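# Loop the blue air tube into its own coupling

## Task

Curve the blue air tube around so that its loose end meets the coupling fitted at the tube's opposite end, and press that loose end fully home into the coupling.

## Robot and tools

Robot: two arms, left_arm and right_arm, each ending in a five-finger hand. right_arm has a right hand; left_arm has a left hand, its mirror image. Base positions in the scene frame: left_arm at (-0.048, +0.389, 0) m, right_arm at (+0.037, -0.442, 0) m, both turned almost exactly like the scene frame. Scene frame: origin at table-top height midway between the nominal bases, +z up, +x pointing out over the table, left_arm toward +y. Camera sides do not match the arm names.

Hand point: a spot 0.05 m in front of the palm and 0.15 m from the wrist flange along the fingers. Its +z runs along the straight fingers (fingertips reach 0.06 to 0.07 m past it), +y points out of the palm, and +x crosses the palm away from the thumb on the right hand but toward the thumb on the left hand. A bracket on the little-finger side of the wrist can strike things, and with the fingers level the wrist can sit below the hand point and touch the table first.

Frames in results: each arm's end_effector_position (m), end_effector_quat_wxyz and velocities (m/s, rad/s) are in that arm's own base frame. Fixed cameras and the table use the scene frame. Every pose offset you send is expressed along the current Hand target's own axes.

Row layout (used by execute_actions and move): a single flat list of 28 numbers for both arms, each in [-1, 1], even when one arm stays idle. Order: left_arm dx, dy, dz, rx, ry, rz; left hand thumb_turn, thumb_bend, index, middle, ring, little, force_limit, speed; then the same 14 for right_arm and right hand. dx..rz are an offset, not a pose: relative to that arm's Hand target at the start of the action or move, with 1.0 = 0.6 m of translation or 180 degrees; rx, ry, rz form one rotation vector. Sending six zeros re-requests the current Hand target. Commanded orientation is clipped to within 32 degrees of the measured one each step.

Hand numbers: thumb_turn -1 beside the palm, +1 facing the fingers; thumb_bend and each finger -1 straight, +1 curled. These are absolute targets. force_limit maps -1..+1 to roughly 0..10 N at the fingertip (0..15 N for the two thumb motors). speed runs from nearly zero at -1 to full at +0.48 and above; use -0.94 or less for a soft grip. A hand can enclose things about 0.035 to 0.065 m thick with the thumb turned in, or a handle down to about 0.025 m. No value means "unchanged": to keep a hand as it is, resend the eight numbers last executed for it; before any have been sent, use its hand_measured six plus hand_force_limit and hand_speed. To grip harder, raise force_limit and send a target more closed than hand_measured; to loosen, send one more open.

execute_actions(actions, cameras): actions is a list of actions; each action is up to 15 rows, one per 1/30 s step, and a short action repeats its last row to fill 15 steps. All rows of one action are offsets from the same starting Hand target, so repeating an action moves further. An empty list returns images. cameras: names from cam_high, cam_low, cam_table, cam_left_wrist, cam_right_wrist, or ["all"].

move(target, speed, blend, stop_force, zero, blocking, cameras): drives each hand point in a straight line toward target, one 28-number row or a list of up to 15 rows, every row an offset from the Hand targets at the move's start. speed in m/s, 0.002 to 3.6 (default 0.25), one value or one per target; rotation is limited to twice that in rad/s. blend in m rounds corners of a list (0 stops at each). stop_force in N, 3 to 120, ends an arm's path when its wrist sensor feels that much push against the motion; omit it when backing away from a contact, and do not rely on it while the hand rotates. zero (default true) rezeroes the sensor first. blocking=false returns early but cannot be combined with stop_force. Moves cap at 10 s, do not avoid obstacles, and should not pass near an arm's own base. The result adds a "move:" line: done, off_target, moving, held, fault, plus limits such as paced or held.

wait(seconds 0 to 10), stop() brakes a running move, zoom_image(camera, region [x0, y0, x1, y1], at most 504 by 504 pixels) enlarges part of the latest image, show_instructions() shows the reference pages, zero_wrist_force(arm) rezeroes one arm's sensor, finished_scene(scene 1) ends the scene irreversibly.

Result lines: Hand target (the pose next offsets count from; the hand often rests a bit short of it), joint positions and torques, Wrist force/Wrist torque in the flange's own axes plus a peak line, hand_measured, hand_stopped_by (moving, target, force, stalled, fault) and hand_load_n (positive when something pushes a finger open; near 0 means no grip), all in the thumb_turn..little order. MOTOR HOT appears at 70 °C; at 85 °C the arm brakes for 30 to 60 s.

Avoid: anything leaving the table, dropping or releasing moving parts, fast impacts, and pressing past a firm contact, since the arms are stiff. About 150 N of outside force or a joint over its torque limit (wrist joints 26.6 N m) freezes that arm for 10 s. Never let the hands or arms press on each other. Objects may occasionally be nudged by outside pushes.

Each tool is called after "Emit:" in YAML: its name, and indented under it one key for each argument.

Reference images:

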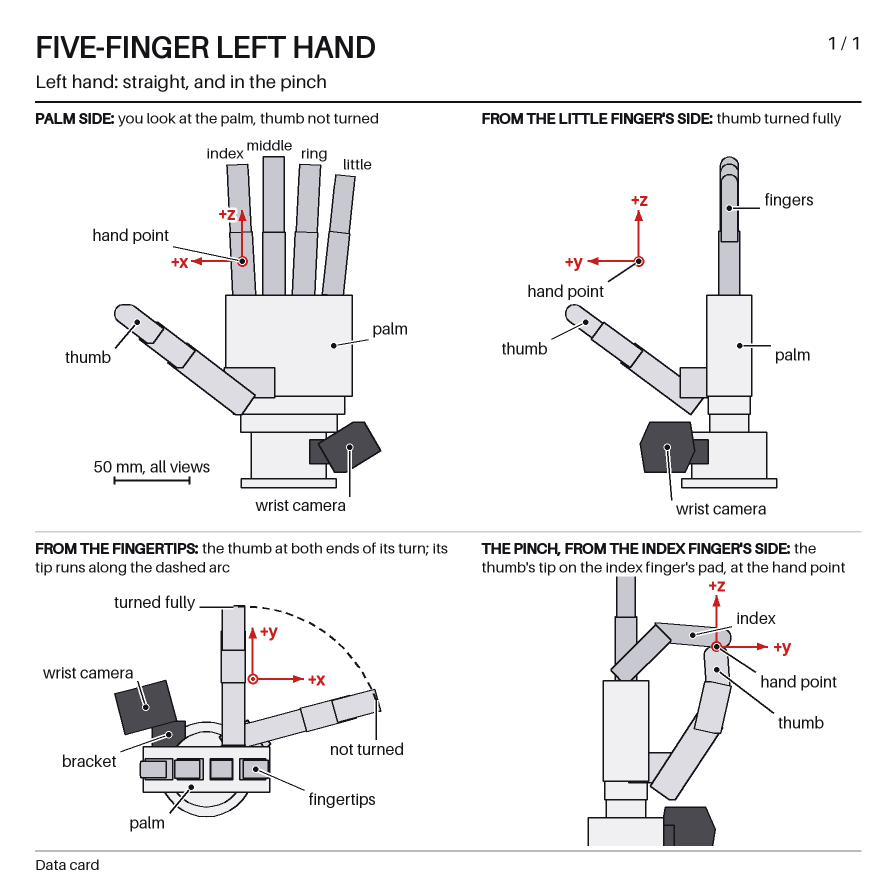

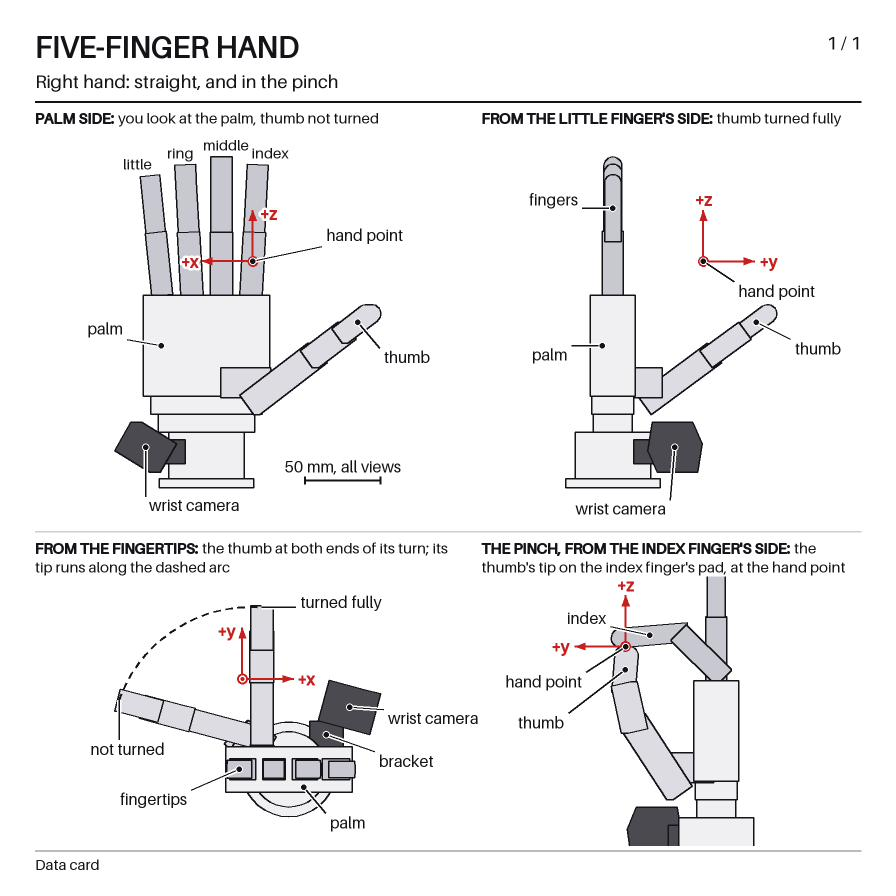

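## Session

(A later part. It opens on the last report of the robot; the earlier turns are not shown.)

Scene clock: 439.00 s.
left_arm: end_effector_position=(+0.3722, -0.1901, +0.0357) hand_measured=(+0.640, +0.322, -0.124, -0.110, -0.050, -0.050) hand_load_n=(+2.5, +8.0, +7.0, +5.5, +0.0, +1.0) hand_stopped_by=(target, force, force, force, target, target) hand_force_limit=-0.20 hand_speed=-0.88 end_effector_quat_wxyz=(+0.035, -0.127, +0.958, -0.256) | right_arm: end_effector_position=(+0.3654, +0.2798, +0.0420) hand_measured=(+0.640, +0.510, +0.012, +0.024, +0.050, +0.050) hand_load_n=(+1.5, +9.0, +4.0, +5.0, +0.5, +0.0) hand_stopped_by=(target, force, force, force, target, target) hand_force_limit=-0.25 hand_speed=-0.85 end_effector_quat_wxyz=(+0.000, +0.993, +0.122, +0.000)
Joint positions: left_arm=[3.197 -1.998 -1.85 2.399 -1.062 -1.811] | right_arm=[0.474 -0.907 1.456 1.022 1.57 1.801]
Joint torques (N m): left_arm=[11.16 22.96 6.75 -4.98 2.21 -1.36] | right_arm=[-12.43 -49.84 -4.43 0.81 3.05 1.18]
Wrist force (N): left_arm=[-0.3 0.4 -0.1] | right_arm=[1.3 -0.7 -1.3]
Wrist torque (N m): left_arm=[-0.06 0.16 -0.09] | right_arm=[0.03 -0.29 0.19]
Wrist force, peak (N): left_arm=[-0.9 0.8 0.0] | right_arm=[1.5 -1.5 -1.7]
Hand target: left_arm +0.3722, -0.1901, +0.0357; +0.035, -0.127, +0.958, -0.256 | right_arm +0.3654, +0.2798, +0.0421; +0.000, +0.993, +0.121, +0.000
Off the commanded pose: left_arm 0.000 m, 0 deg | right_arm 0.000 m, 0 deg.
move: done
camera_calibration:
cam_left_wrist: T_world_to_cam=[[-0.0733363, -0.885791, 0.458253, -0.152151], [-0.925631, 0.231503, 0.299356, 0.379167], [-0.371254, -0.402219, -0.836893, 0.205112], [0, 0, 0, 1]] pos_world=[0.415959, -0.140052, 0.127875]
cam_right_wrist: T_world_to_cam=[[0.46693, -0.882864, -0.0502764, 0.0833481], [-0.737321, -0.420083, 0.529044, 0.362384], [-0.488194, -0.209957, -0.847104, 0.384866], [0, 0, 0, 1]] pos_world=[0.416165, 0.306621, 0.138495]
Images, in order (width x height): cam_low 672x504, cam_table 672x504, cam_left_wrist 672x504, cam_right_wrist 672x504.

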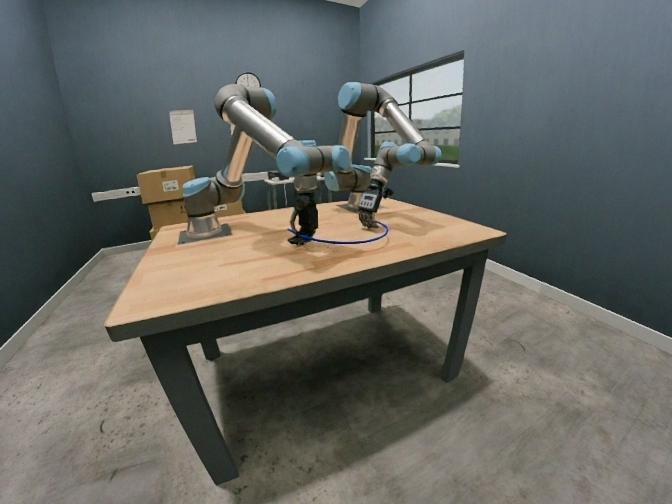

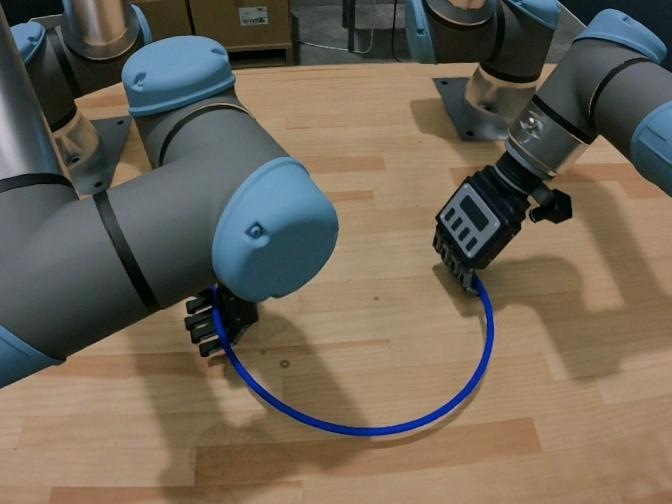

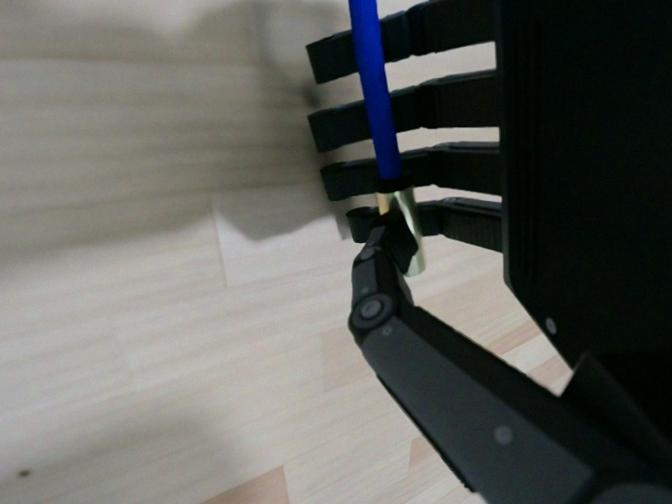

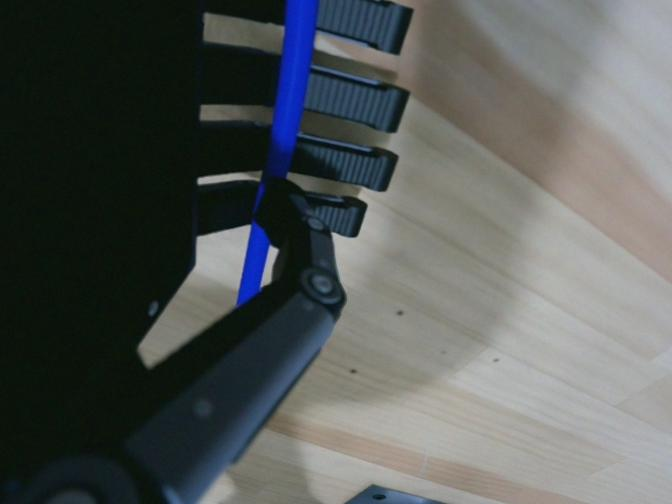

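Emit:
move:
  target:
    - [0.0005,-0.0701,0.0405,0,-0.0556,-0.0962,0.64,0.95,0.75,0.75,-0.05,-0.05,-0.2,-0.88,-0.01,-0.1332,0,0,0,0.1431,0.64,0.95,0.75,0.75,0.05,0.05,-0.25,-0.85]
    - [-0.0072,-0.138,0.0797,0,-0.1111,-0.1924,0.64,0.95,0.75,0.75,-0.05,-0.05,-0.2,-0.88,-0.0035,-0.182,0,0,0,0.2861,0.64,0.95,0.75,0.75,0.05,0.05,-0.25,-0.85]
  speed: 0.12
  blend: 0.01
  cameras: ["cam_table","cam_low","cam_left_wrist","cam_right_wrist"]

Scene clock: 443.40 s.
left_arm: end_effector_position=(+0.4014, -0.2813, +0.0355) hand_measured=(+0.640, +0.322, -0.124, -0.110, -0.050, -0.050) hand_load_n=(+2.0, +8.0, +7.5, +4.5, +0.0, +2.5) hand_stopped_by=(target, force, force, force, target, target) hand_force_limit=-0.20 hand_speed=-0.88 end_effector_quat_wxyz=(+0.121, -0.447, +0.856, -0.229) | right_arm: end_effector_position=(+0.3371, +0.3852, +0.0421) hand_measured=(+0.640, +0.510, +0.012, +0.024, +0.050, +0.050) hand_load_n=(+1.5, +9.0, +4.0, +4.5, +0.5, +0.5) hand_stopped_by=(target, force, force, force, target, target) hand_force_limit=-0.25 hand_speed=-0.85 end_effector_quat_wxyz=(+0.000, +0.947, -0.322, +0.000)
Joint positions: left_arm=[2.926 -1.965 -1.789 2.675 -1.38 -2.796] | right_arm=[0.571 -0.774 1.215 1.13 1.57 2.796]
Joint torques (N m): left_arm=[10.81 36.7 8.37 -3.66 0.96 0.41] | right_arm=[-3.22 -52.33 -4.63 2.22 2.83 -0.49]
Wrist force (N): left_arm=[0.0 0.7 0.0] | right_arm=[1.2 -1.3 -1.8]
Wrist torque (N m): left_arm=[0.01 0.16 -0.05] | right_arm=[0.03 -0.30 0.10]
Wrist force, peak (N): left_arm=[-0.4 0.8 -0.4] | right_arm=[1.6 -1.0 -1.7]
Hand target: left_arm +0.4014, -0.2812, +0.0355; +0.121, -0.447, +0.856, -0.229 | right_arm +0.3371, +0.3852, +0.0421; +0.000, +0.947, -0.322, +0.000
Off the commanded pose: left_arm 0.000 m, 0 deg | right_arm 0.000 m, 0 deg.
move: done
camera_calibration:
cam_left_wrist: T_world_to_cam=[[0.512213, -0.725333, 0.459924, -0.420713], [-0.858512, -0.417202, 0.298161, 0.21802], [-0.0243848, -0.547572, -0.836403, -0.00109343], [0, 0, 0, 1]] pos_world=[0.402641, -0.214797, 0.127576]
cam_right_wrist: T_world_to_cam=[[-0.400462, -0.91496, -0.04978, 0.494366], [-0.787352, 0.315804, 0.529476, 0.11908], [-0.468728, 0.25123, -0.846863, 0.209048], [0, 0, 0, 1]] pos_world=[0.38972, 0.3622, 0.138595]
Images, in order (width x height): cam_low 672x504, cam_table 672x504, cam_left_wrist 672x504, cam_right_wrist 672x504.

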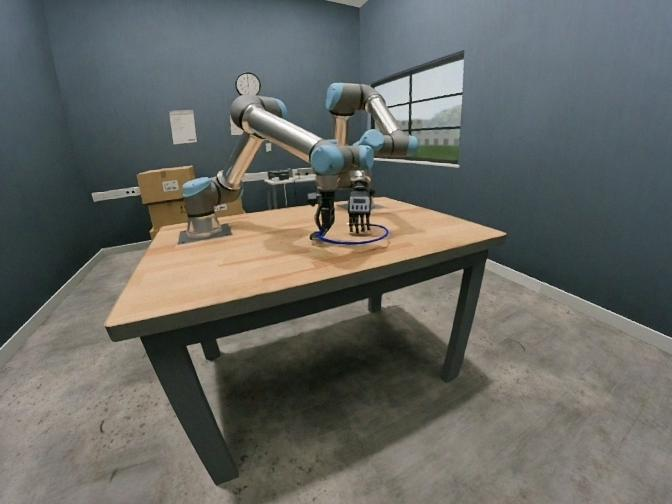

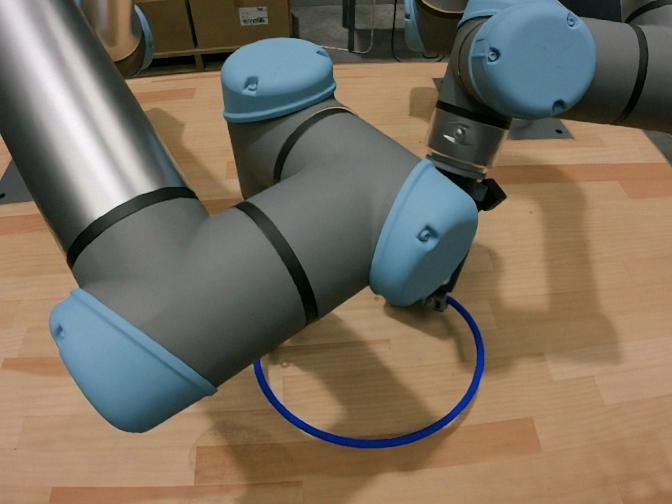

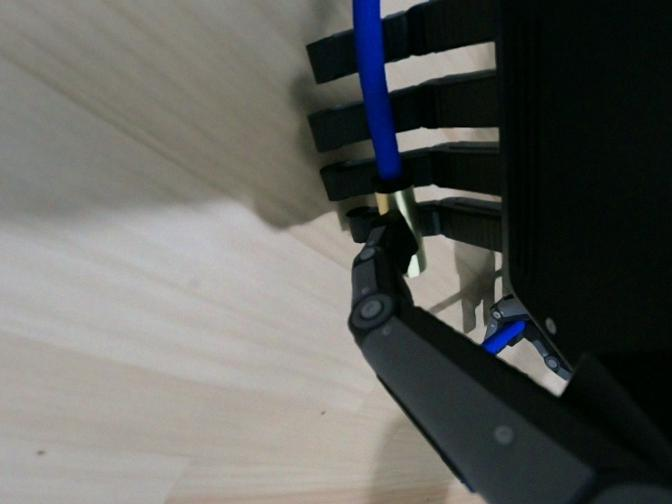

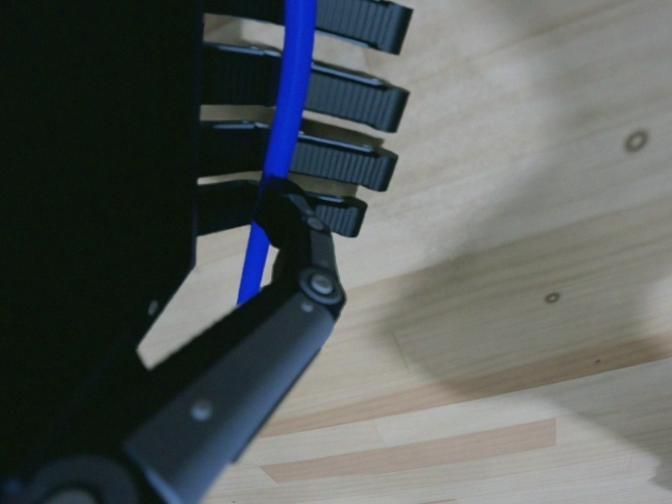

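Emit:
move:
  target:
    - [0.0202,-0.0472,0.0273,0,-0.0503,-0.0871,0.64,0.95,0.75,0.75,-0.05,-0.05,-0.2,-0.88,0.0232,-0.002,0,0,0,0.1361,0.64,0.95,0.75,0.75,0.05,0.05,-0.25,-0.85]
    - [0.0303,-0.0893,0.0516,0,-0.1017,-0.1761,0.64,0.95,0.75,0.75,-0.05,-0.05,-0.2,-0.88,0.0502,-0.0108,0,0,0,0.2711,0.64,0.95,0.75,0.75,0.05,0.05,-0.25,-0.85]
  speed: 0.1
  blend: 0.01
  cameras: ["all"]

Emit:
zoom_image:
  camera: "cam_table"
  region: [290, 250, 430, 370]

Emit:
zoom_image:
  camera: "cam_low"
  region: [286, 195, 386, 265]

Scene clock: 448.50 s.
left_arm: end_effector_position=(+0.4418, -0.3315, +0.0355) hand_measured=(+0.640, +0.322, -0.126, -0.110, -0.050, -0.050) hand_load_n=(+1.0, +7.5, +6.5, +6.5, +0.0, +0.5) hand_stopped_by=(target, force, force, force, target, target) hand_force_limit=-0.20 hand_speed=-0.88 end_effector_quat_wxyz=(-0.187, +0.693, -0.672, +0.180) | right_arm: end_effector_position=(+0.3649, +0.3720, +0.0421) hand_measured=(+0.640, +0.510, +0.012, +0.024, +0.050, +0.050) hand_load_n=(+1.5, +10.0, +4.0, +4.0, +0.0, +0.0) hand_stopped_by=(target, force, force, force, target, target) hand_force_limit=-0.25 hand_speed=-0.85 end_effector_quat_wxyz=(+0.000, +0.729, -0.684, +0.000)
Joint positions: left_arm=[2.735 -2.089 -1.598 2.598 -1.787 -3.526] | right_arm=[0.434 -0.832 1.322 1.081 1.57 3.512]
Joint torques (N m): left_arm=[9.43 44.87 7.33 0.68 0.3 0.92] | right_arm=[8.7 -39.43 -24.93 3.54 0.17 -1.44]
Wrist force (N): left_arm=[0.7 0.6 -0.1] | right_arm=[-0.4 -1.2 -1.5]
Wrist torque (N m): left_arm=[-0.02 0.11 0.08] | right_arm=[-0.04 -0.10 -0.03]
Wrist force, peak (N): left_arm=[1.1 0.7 0.0] | right_arm=[1.1 -1.6 -1.7]
Hand target: left_arm +0.4418, -0.3315, +0.0355; -0.187, +0.693, -0.672, +0.180 | right_arm +0.3649, +0.3720, +0.0421; +0.000, +0.729, -0.684, +0.000
Off the commanded pose: left_arm 0.000 m, 0 deg | right_arm 0.000 m, 0 deg.
move: done
camera_calibration:
cam_left_wrist: T_world_to_cam=[[0.843089, -0.276384, 0.461316, -0.475216], [-0.440694, -0.846707, 0.298121, -0.09529], [0.308203, -0.454642, -0.83565, -0.143786], [0, 0, 0, 1]] pos_world=[0.402971, -0.277396, 0.127477]
cam_right_wrist: T_world_to_cam=[[-0.952287, -0.301225, -0.0491225, 0.466433], [-0.28056, 0.800621, 0.529425, -0.220098], [-0.120148, 0.517947, -0.846933, -0.000993918], [0, 0, 0, 1]] pos_world=[0.382308, 0.317231, 0.138596]

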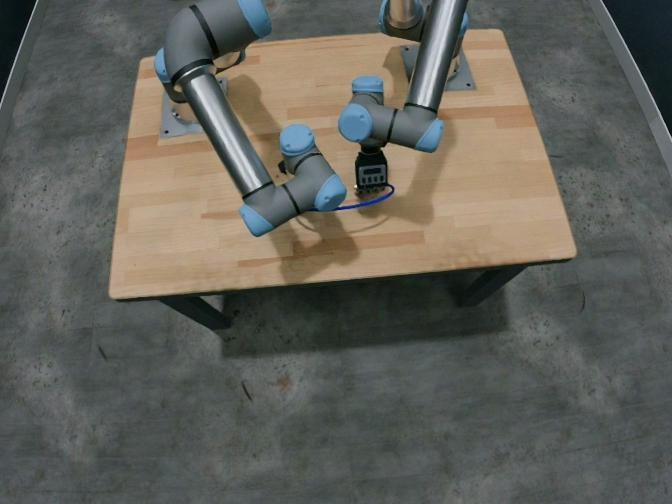

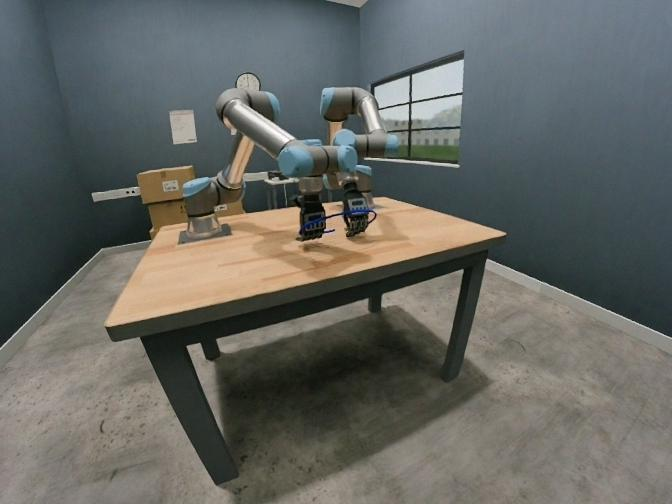

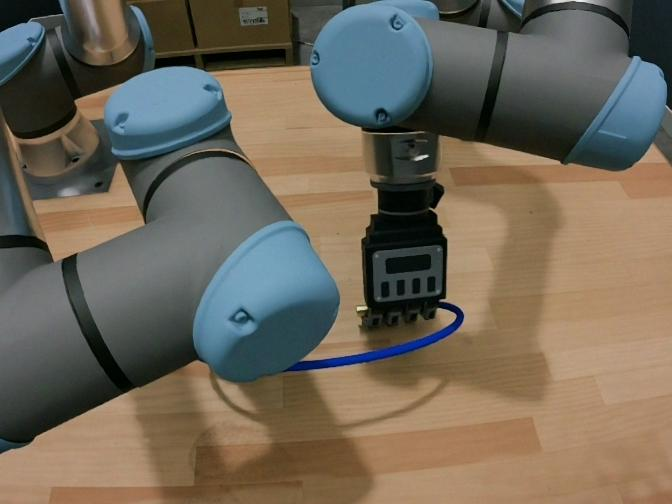

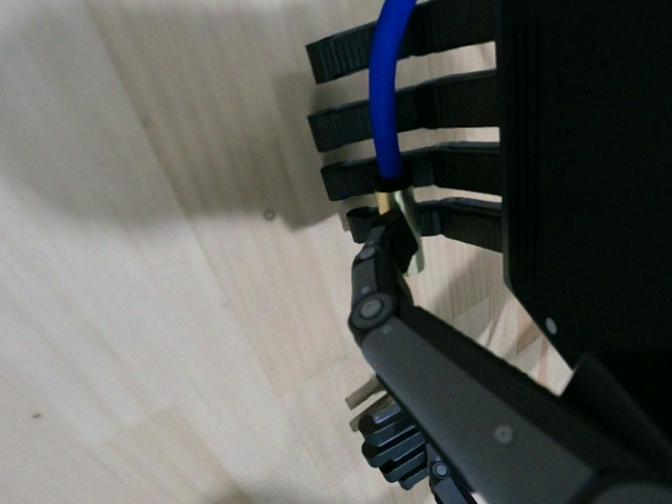

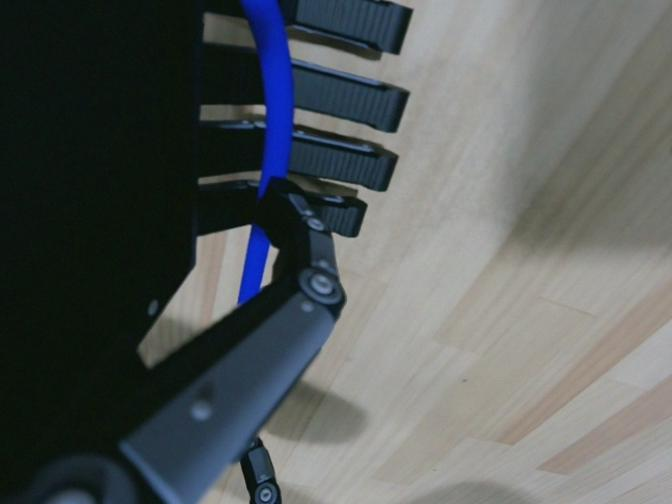

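Scaled by 3.600.

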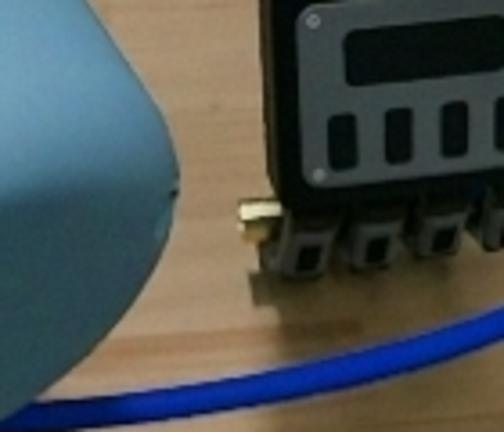

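Scaled by 5.040.

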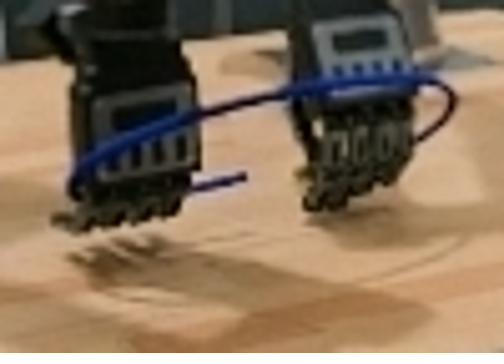

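Emit:
zoom_image:
  camera: "cam_low"
  region: [318, 205, 378, 250]

Emit:
zoom_image:
  camera: "cam_left_wrist"
  region: [330, 160, 470, 300]

Emit:
zoom_image:
  camera: "cam_right_wrist"
  region: [200, 160, 360, 330]

Scaled by 8.400.

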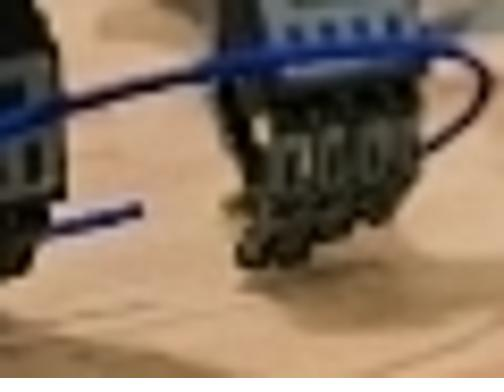

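Scaled by 3.600.

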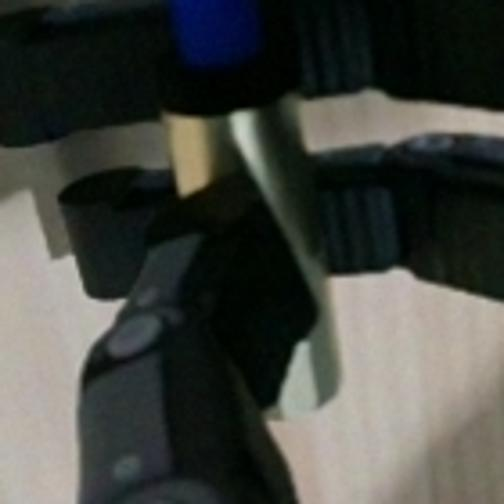

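Scaled by 2.965.

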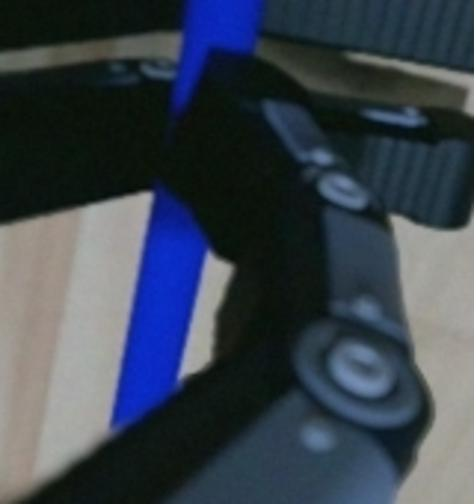

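Emit:
move:
  target: [0,0,0,0,0,0,0.64,0.95,0.75,0.75,-0.05,-0.05,-0.2,-0.88,0,-0.0032,-0.0283,-0.111,0.0274,0.0048,0.64,0.95,0.75,0.75,0.05,0.05,-0.25,-0.85]
  speed: 0.08
  cameras: ["all"]

Emit:
zoom_image:
  camera: "cam_table"
  region: [290, 270, 390, 340]

Emit:
zoom_image:
  camera: "cam_low"
  region: [318, 205, 378, 250]

Scene clock: 451.93 s.
left_arm: end_effector_position=(+0.4418, -0.3315, +0.0355) hand_measured=(+0.640, +0.322, -0.126, -0.110, -0.050, -0.050) hand_load_n=(+1.0, +7.5, +7.0, +5.5, +0.5, +1.0) hand_stopped_by=(target, force, force, force, target, target) hand_force_limit=-0.20 hand_speed=-0.88 end_effector_quat_wxyz=(-0.187, +0.693, -0.672, +0.180) | right_arm: end_effector_position=(+0.3669, +0.3721, +0.0591) hand_measured=(+0.640, +0.510, +0.012, +0.024, +0.050, +0.050) hand_load_n=(+1.5, +10.5, +4.0, +4.0, +0.0, +0.5) hand_stopped_by=(target, force, force, force, target, target) hand_force_limit=-0.25 hand_speed=-0.85 end_effector_quat_wxyz=(+0.156, +0.712, -0.679, -0.088)
Joint positions: left_arm=[2.735 -2.089 -1.598 2.599 -1.787 -3.526] | right_arm=[0.413 -0.599 1.024 1.503 1.53 3.499]
Joint torques (N m): left_arm=[11.69 44.7 10.06 0.37 -0.29 -0.37] | right_arm=[0.74 -56.18 -4.49 2.4 1.8 -0.7]
Wrist force (N): left_arm=[0.8 0.3 0.0] | right_arm=[0.1 -0.2 -1.6]
Wrist torque (N m): left_arm=[-0.07 0.12 0.09] | right_arm=[0.20 -0.21 0.17]
Wrist force, peak (N): left_arm=[1.1 0.5 -0.1] | right_arm=[-0.3 -1.1 -1.9]
Hand target: left_arm +0.4418, -0.3315, +0.0355; -0.187, +0.693, -0.672, +0.180 | right_arm +0.3668, +0.3721, +0.0591; +0.156, +0.712, -0.679, -0.088
Off the commanded pose: left_arm 0.000 m, 0 deg | right_arm 0.000 m, 0 deg.
move: done
camera_calibration:
cam_left_wrist: T_world_to_cam=[[0.843071, -0.276193, 0.461463, -0.475146], [-0.440584, -0.846764, 0.298123, -0.0952658], [0.30841, -0.454652, -0.835568, -0.143838], [0, 0, 0, 1]] pos_world=[0.402971, -0.277296, 0.127477]
cam_right_wrist: T_world_to_cam=[[-0.912306, -0.273309, 0.304959, 0.423231], [-0.0894655, 0.859727, 0.502857, -0.319194], [-0.399617, 0.431476, -0.808786, 0.145926], [0, 0, 0, 1]] pos_world=[0.415874, 0.327129, 0.149464]

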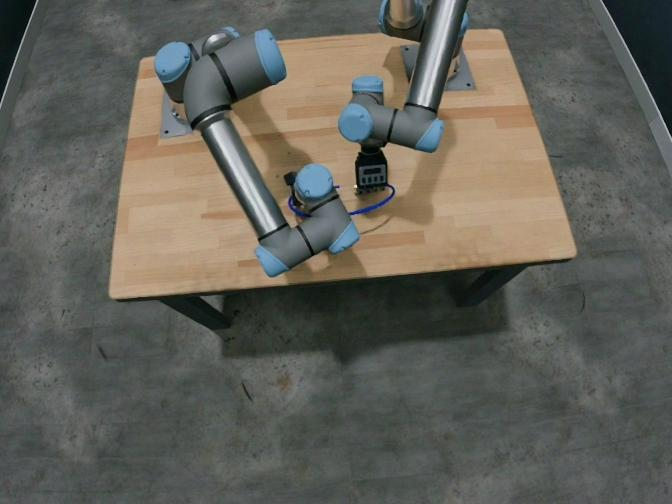

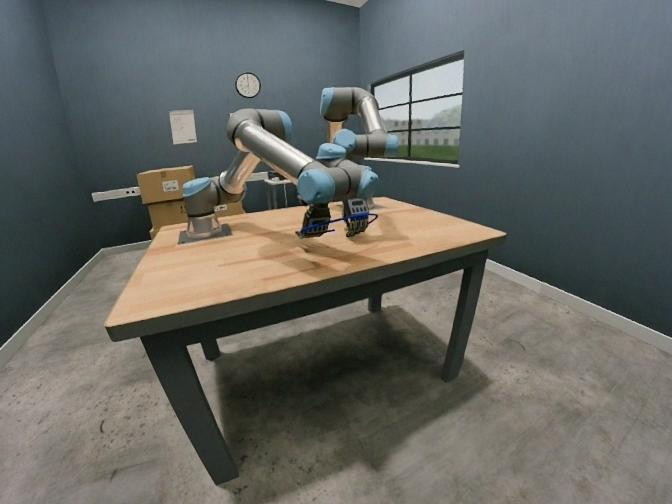

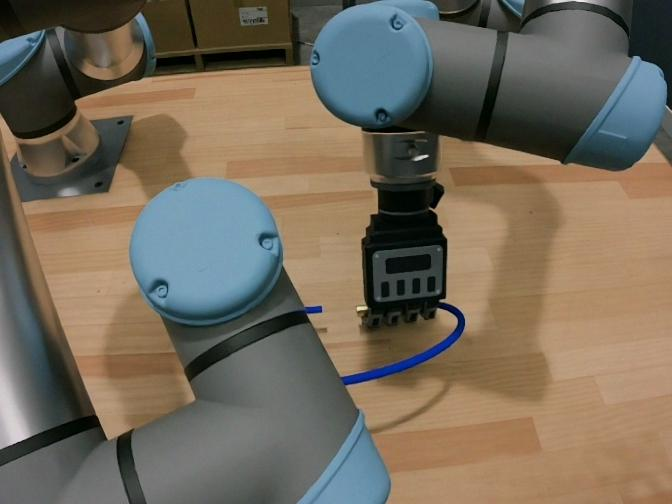

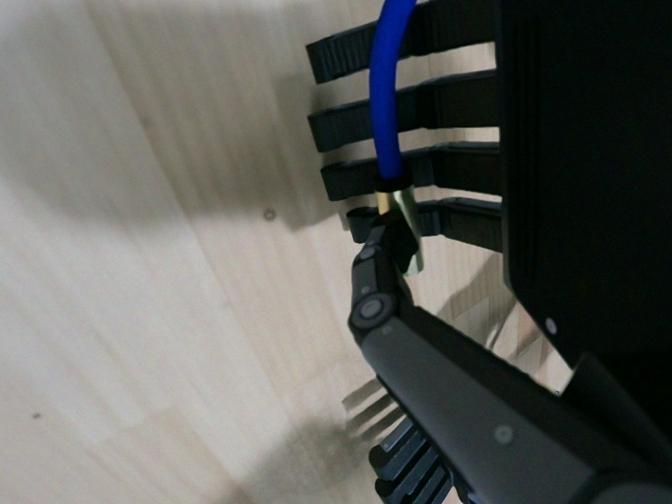

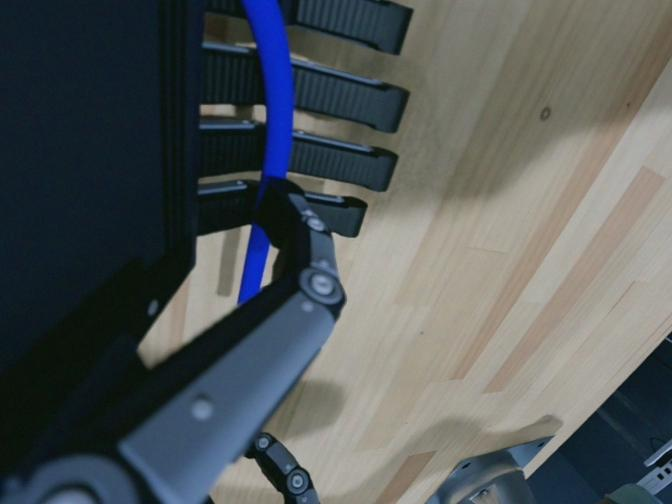

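Scaled by 5.040.

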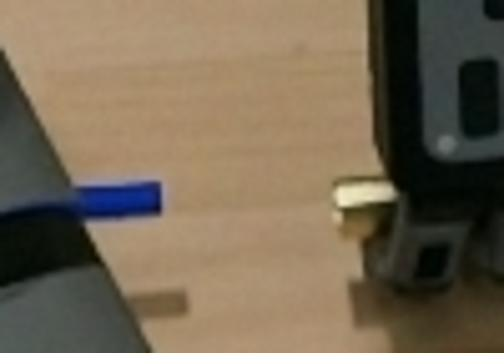

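Scaled by 8.400.

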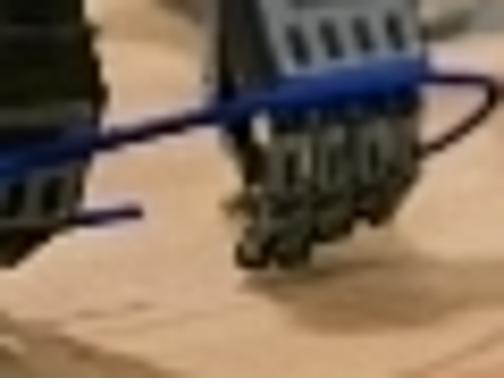

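Emit:
execute_actions:
  actions: []
  cameras: ["cam_table","cam_low","cam_high","cam_left_wrist","cam_right_wrist"]

Scene clock: 452.60 s.
left_arm: end_effector_position=(+0.4418, -0.3315, +0.0355) hand_measured=(+0.640, +0.322, -0.126, -0.110, -0.050, -0.050) hand_load_n=(+1.0, +7.5, +7.0, +6.0, +0.0, +0.5) hand_stopped_by=(target, force, force, force, target, target) hand_force_limit=-0.20 hand_speed=-0.88 end_effector_quat_wxyz=(-0.187, +0.693, -0.672, +0.180) | right_arm: end_effector_position=(+0.3668, +0.3721, +0.0591) hand_measured=(+0.640, +0.510, +0.012, +0.024, +0.050, +0.050) hand_load_n=(+1.5, +10.0, +4.5, +4.0, +0.0, +0.5) hand_stopped_by=(target, force, force, force, target, target) hand_force_limit=-0.25 hand_speed=-0.85 end_effector_quat_wxyz=(+0.156, +0.712, -0.679, -0.088)
Joint positions: left_arm=[2.735 -2.089 -1.598 2.599 -1.787 -3.526] | right_arm=[0.413 -0.599 1.024 1.503 1.53 3.499]
Joint velocities: within noise
Joint torques (N m): left_arm=[11.84 45.5 9.54 0.07 -0.28 0.14] | right_arm=[7.72 -58.25 -3.84 4.37 2.99 2.13]
Wrist force (N): left_arm=[0.9 0.5 0.0] | right_arm=[-0.3 -0.3 -1.7]
Wrist torque (N m): left_arm=[-0.04 0.10 0.09] | right_arm=[0.19 -0.15 0.14]
Wrist force, peak (N): left_arm=[0.7 0.7 0.2] | right_arm=[-0.3 -0.6 -1.8]
Hand target: left_arm +0.4418, -0.3315, +0.0355; -0.187, +0.693, -0.672, +0.180 | right_arm +0.3668, +0.3721, +0.0591; +0.156, +0.712, -0.679, -0.088
Off the commanded pose: left_arm 0.000 m, 0 deg | right_arm 0.000 m, 0 deg.
camera_calibration:
cam_left_wrist: T_world_to_cam=[[0.843071, -0.276193, 0.461463, -0.475146], [-0.440584, -0.846764, 0.298123, -0.0952658], [0.30841, -0.454652, -0.835568, -0.143838], [0, 0, 0, 1]] pos_world=[0.402971, -0.277296, 0.127477]
cam_right_wrist: T_world_to_cam=[[-0.912223, -0.2734, 0.305124, 0.423201], [-0.0895502, 0.859815, 0.502693, -0.319162], [-0.399786, 0.431244, -0.808826, 0.146079], [0, 0, 0, 1]] pos_world=[0.415874, 0.327128, 0.149464]

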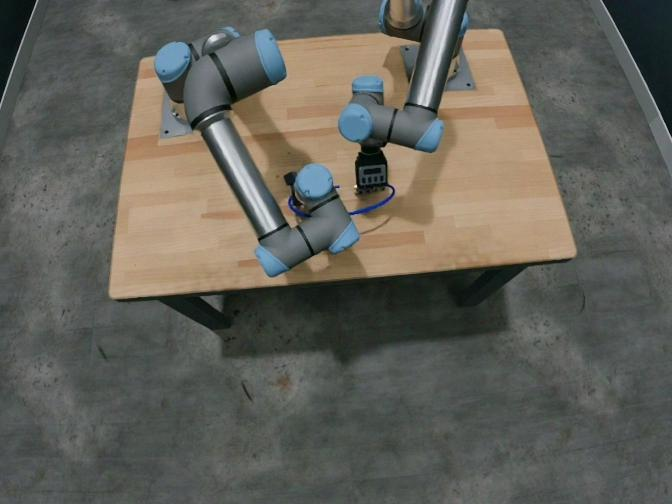

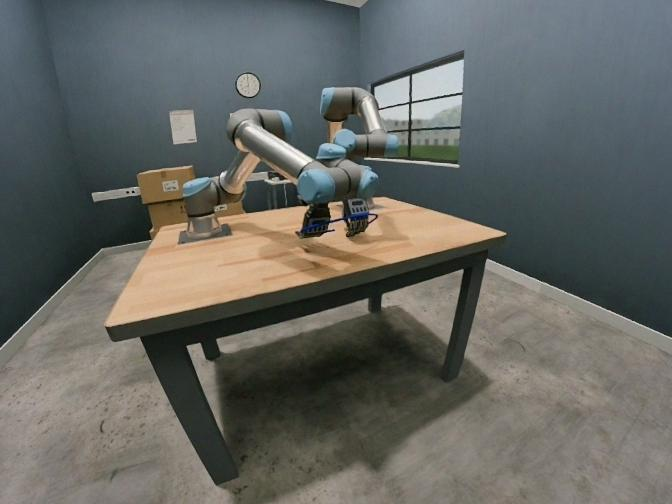

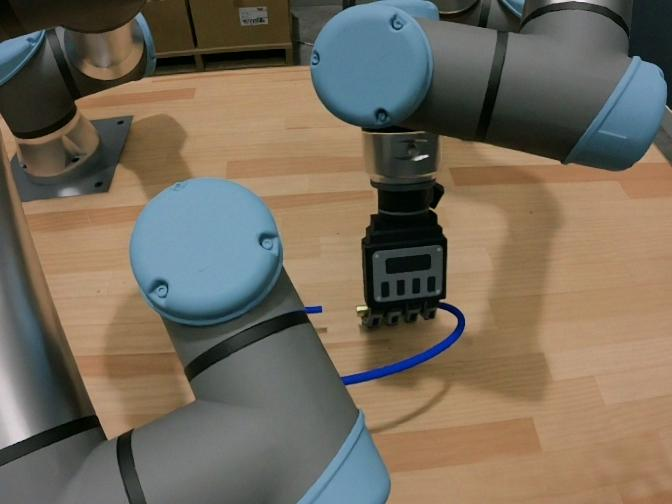

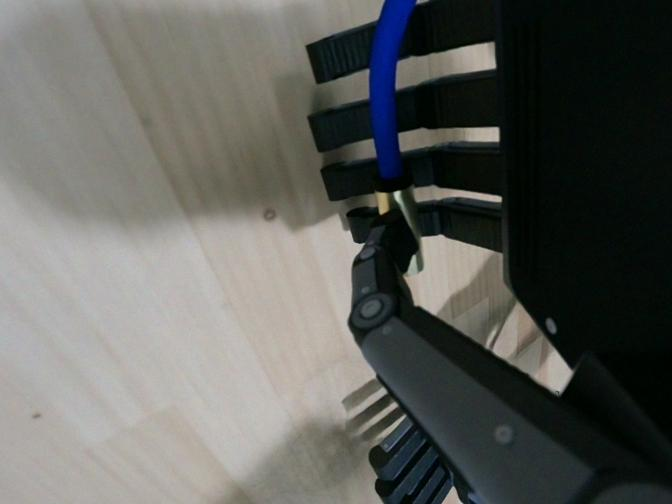

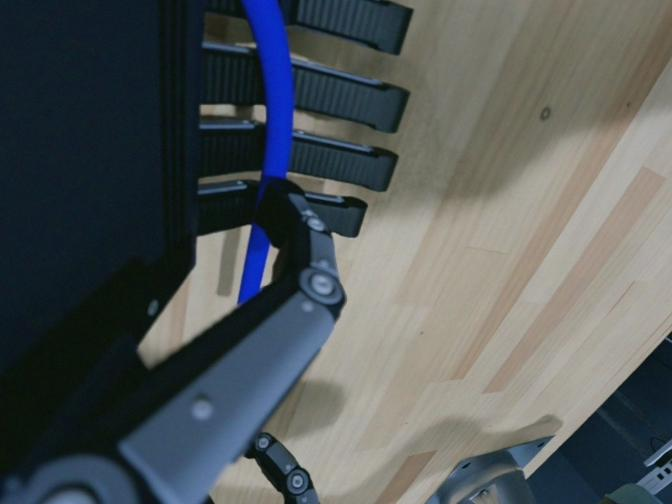

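Emit:
zoom_image:
  camera: "cam_table"
  region: [300, 285, 380, 335]

Emit:
zoom_image:
  camera: "cam_low"
  region: [310, 210, 370, 250]

Emit:
zoom_image:
  camera: "cam_left_wrist"
  region: [330, 160, 480, 310]

Emit:
zoom_image:
  camera: "cam_right_wrist"
  region: [180, 160, 380, 360]

Scaled by 6.300.

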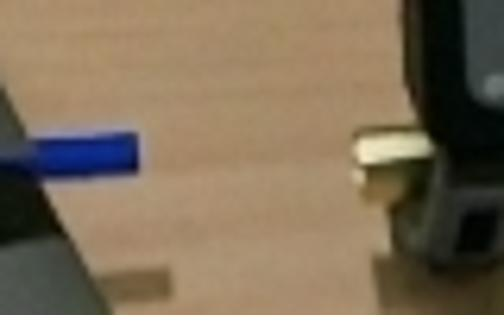

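Scaled by 8.400.

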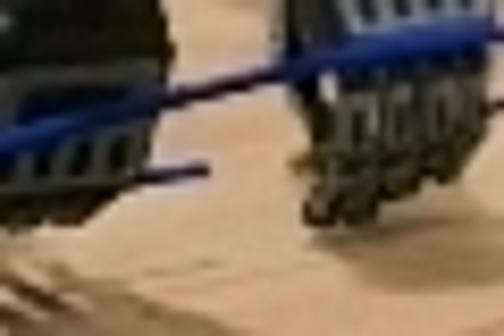

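Scaled by 3.360.

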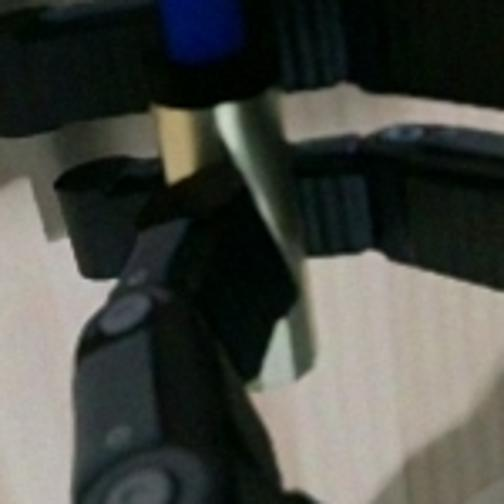

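Scaled by 2.520.

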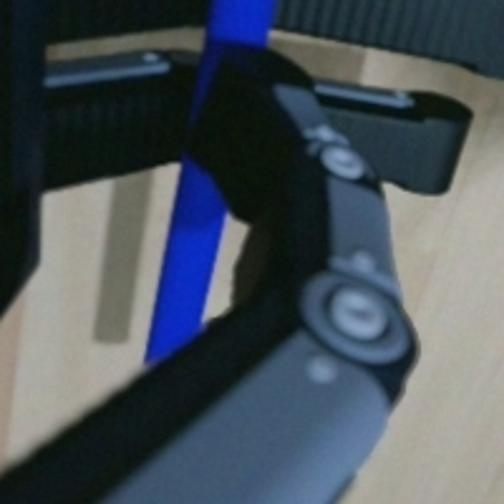

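Emit:
move:
  target: [0,0,0,0,0,0,0.64,0.95,0.75,0.75,-0.05,-0.05,-0.2,-0.88,-0.04905,-0.01155,-0.00555,0,0,0,0.64,0.95,0.75,0.75,0.05,0.05,-0.25,-0.85]
  speed: 0.04
  stop_force: 8
  cameras: ["cam_table","cam_low"]

Emit:
zoom_image:
  camera: "cam_table"
  region: [320, 290, 384, 330]

Emit:
zoom_image:
  camera: "cam_low"
  region: [324, 215, 364, 243]

Scene clock: 455.87 s.
left_arm: end_effector_position=(+0.4418, -0.3315, +0.0355) hand_measured=(+0.640, +0.322, -0.126, -0.110, -0.050, -0.050) hand_load_n=(+1.0, +7.5, +7.0, +6.0, +0.0, +0.5) hand_stopped_by=(target, force, force, force, target, target) hand_force_limit=-0.20 hand_speed=-0.88 end_effector_quat_wxyz=(-0.187, +0.693, -0.672, +0.180) | right_arm: end_effector_position=(+0.3726, +0.4019, +0.0573) hand_measured=(+0.640, +0.510, +0.012, +0.024, +0.050, +0.050) hand_load_n=(+1.5, +10.0, +4.5, +4.5, +0.0, +0.5) hand_stopped_by=(target, force, force, force, target, target) hand_force_limit=-0.25 hand_speed=-0.85 end_effector_quat_wxyz=(+0.156, +0.712, -0.679, -0.088)
Joint positions: left_arm=[2.735 -2.089 -1.598 2.599 -1.787 -3.526] | right_arm=[0.453 -0.537 0.904 1.559 1.516 3.536]
Joint torques (N m): left_arm=[10.76 44.67 11.09 -0.36 0.51 1.92] | right_arm=[-10.61 -61.13 -5.45 1.14 2.85 -2.51]
Wrist force (N): left_arm=[0.2 0.4 0.0] | right_arm=[0.2 -0.4 -1.8]
Wrist torque (N m): left_arm=[-0.07 0.15 0.05] | right_arm=[0.19 -0.17 0.10]
Wrist force, peak (N): left_arm=[0.8 0.8 0.0] | right_arm=[0.3 -0.8 -2.0]
Hand target: left_arm +0.4418, -0.3315, +0.0355; -0.187, +0.693, -0.672, +0.180 | right_arm +0.3726, +0.4019, +0.0573; +0.156, +0.712, -0.679, -0.088
Off the commanded pose: left_arm 0.000 m, 0 deg | right_arm 0.000 m, 0 deg.
move: done
Images, in order (width x height): cam_low 672x504, cam_table 672x504.

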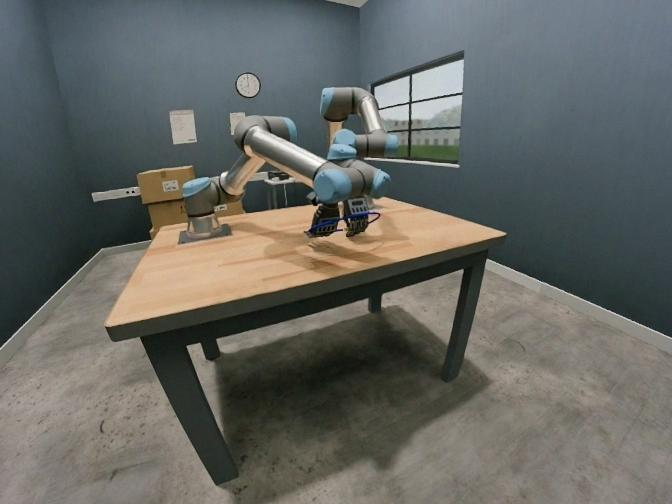

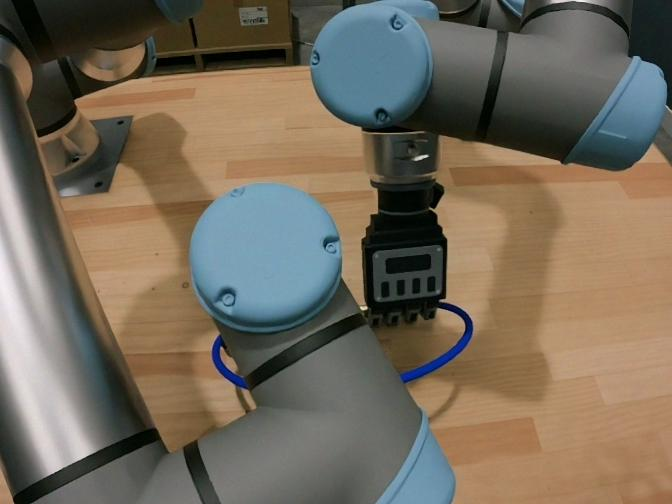

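Scaled by 7.875.

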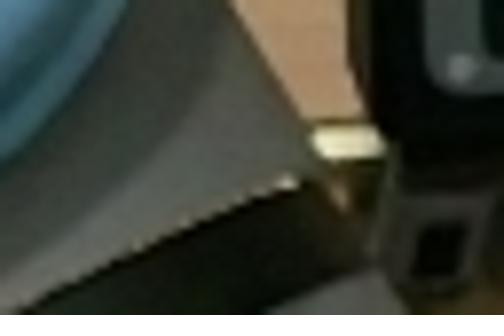

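Scaled by 12.600.

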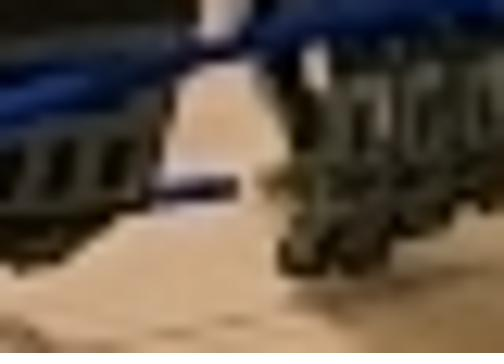

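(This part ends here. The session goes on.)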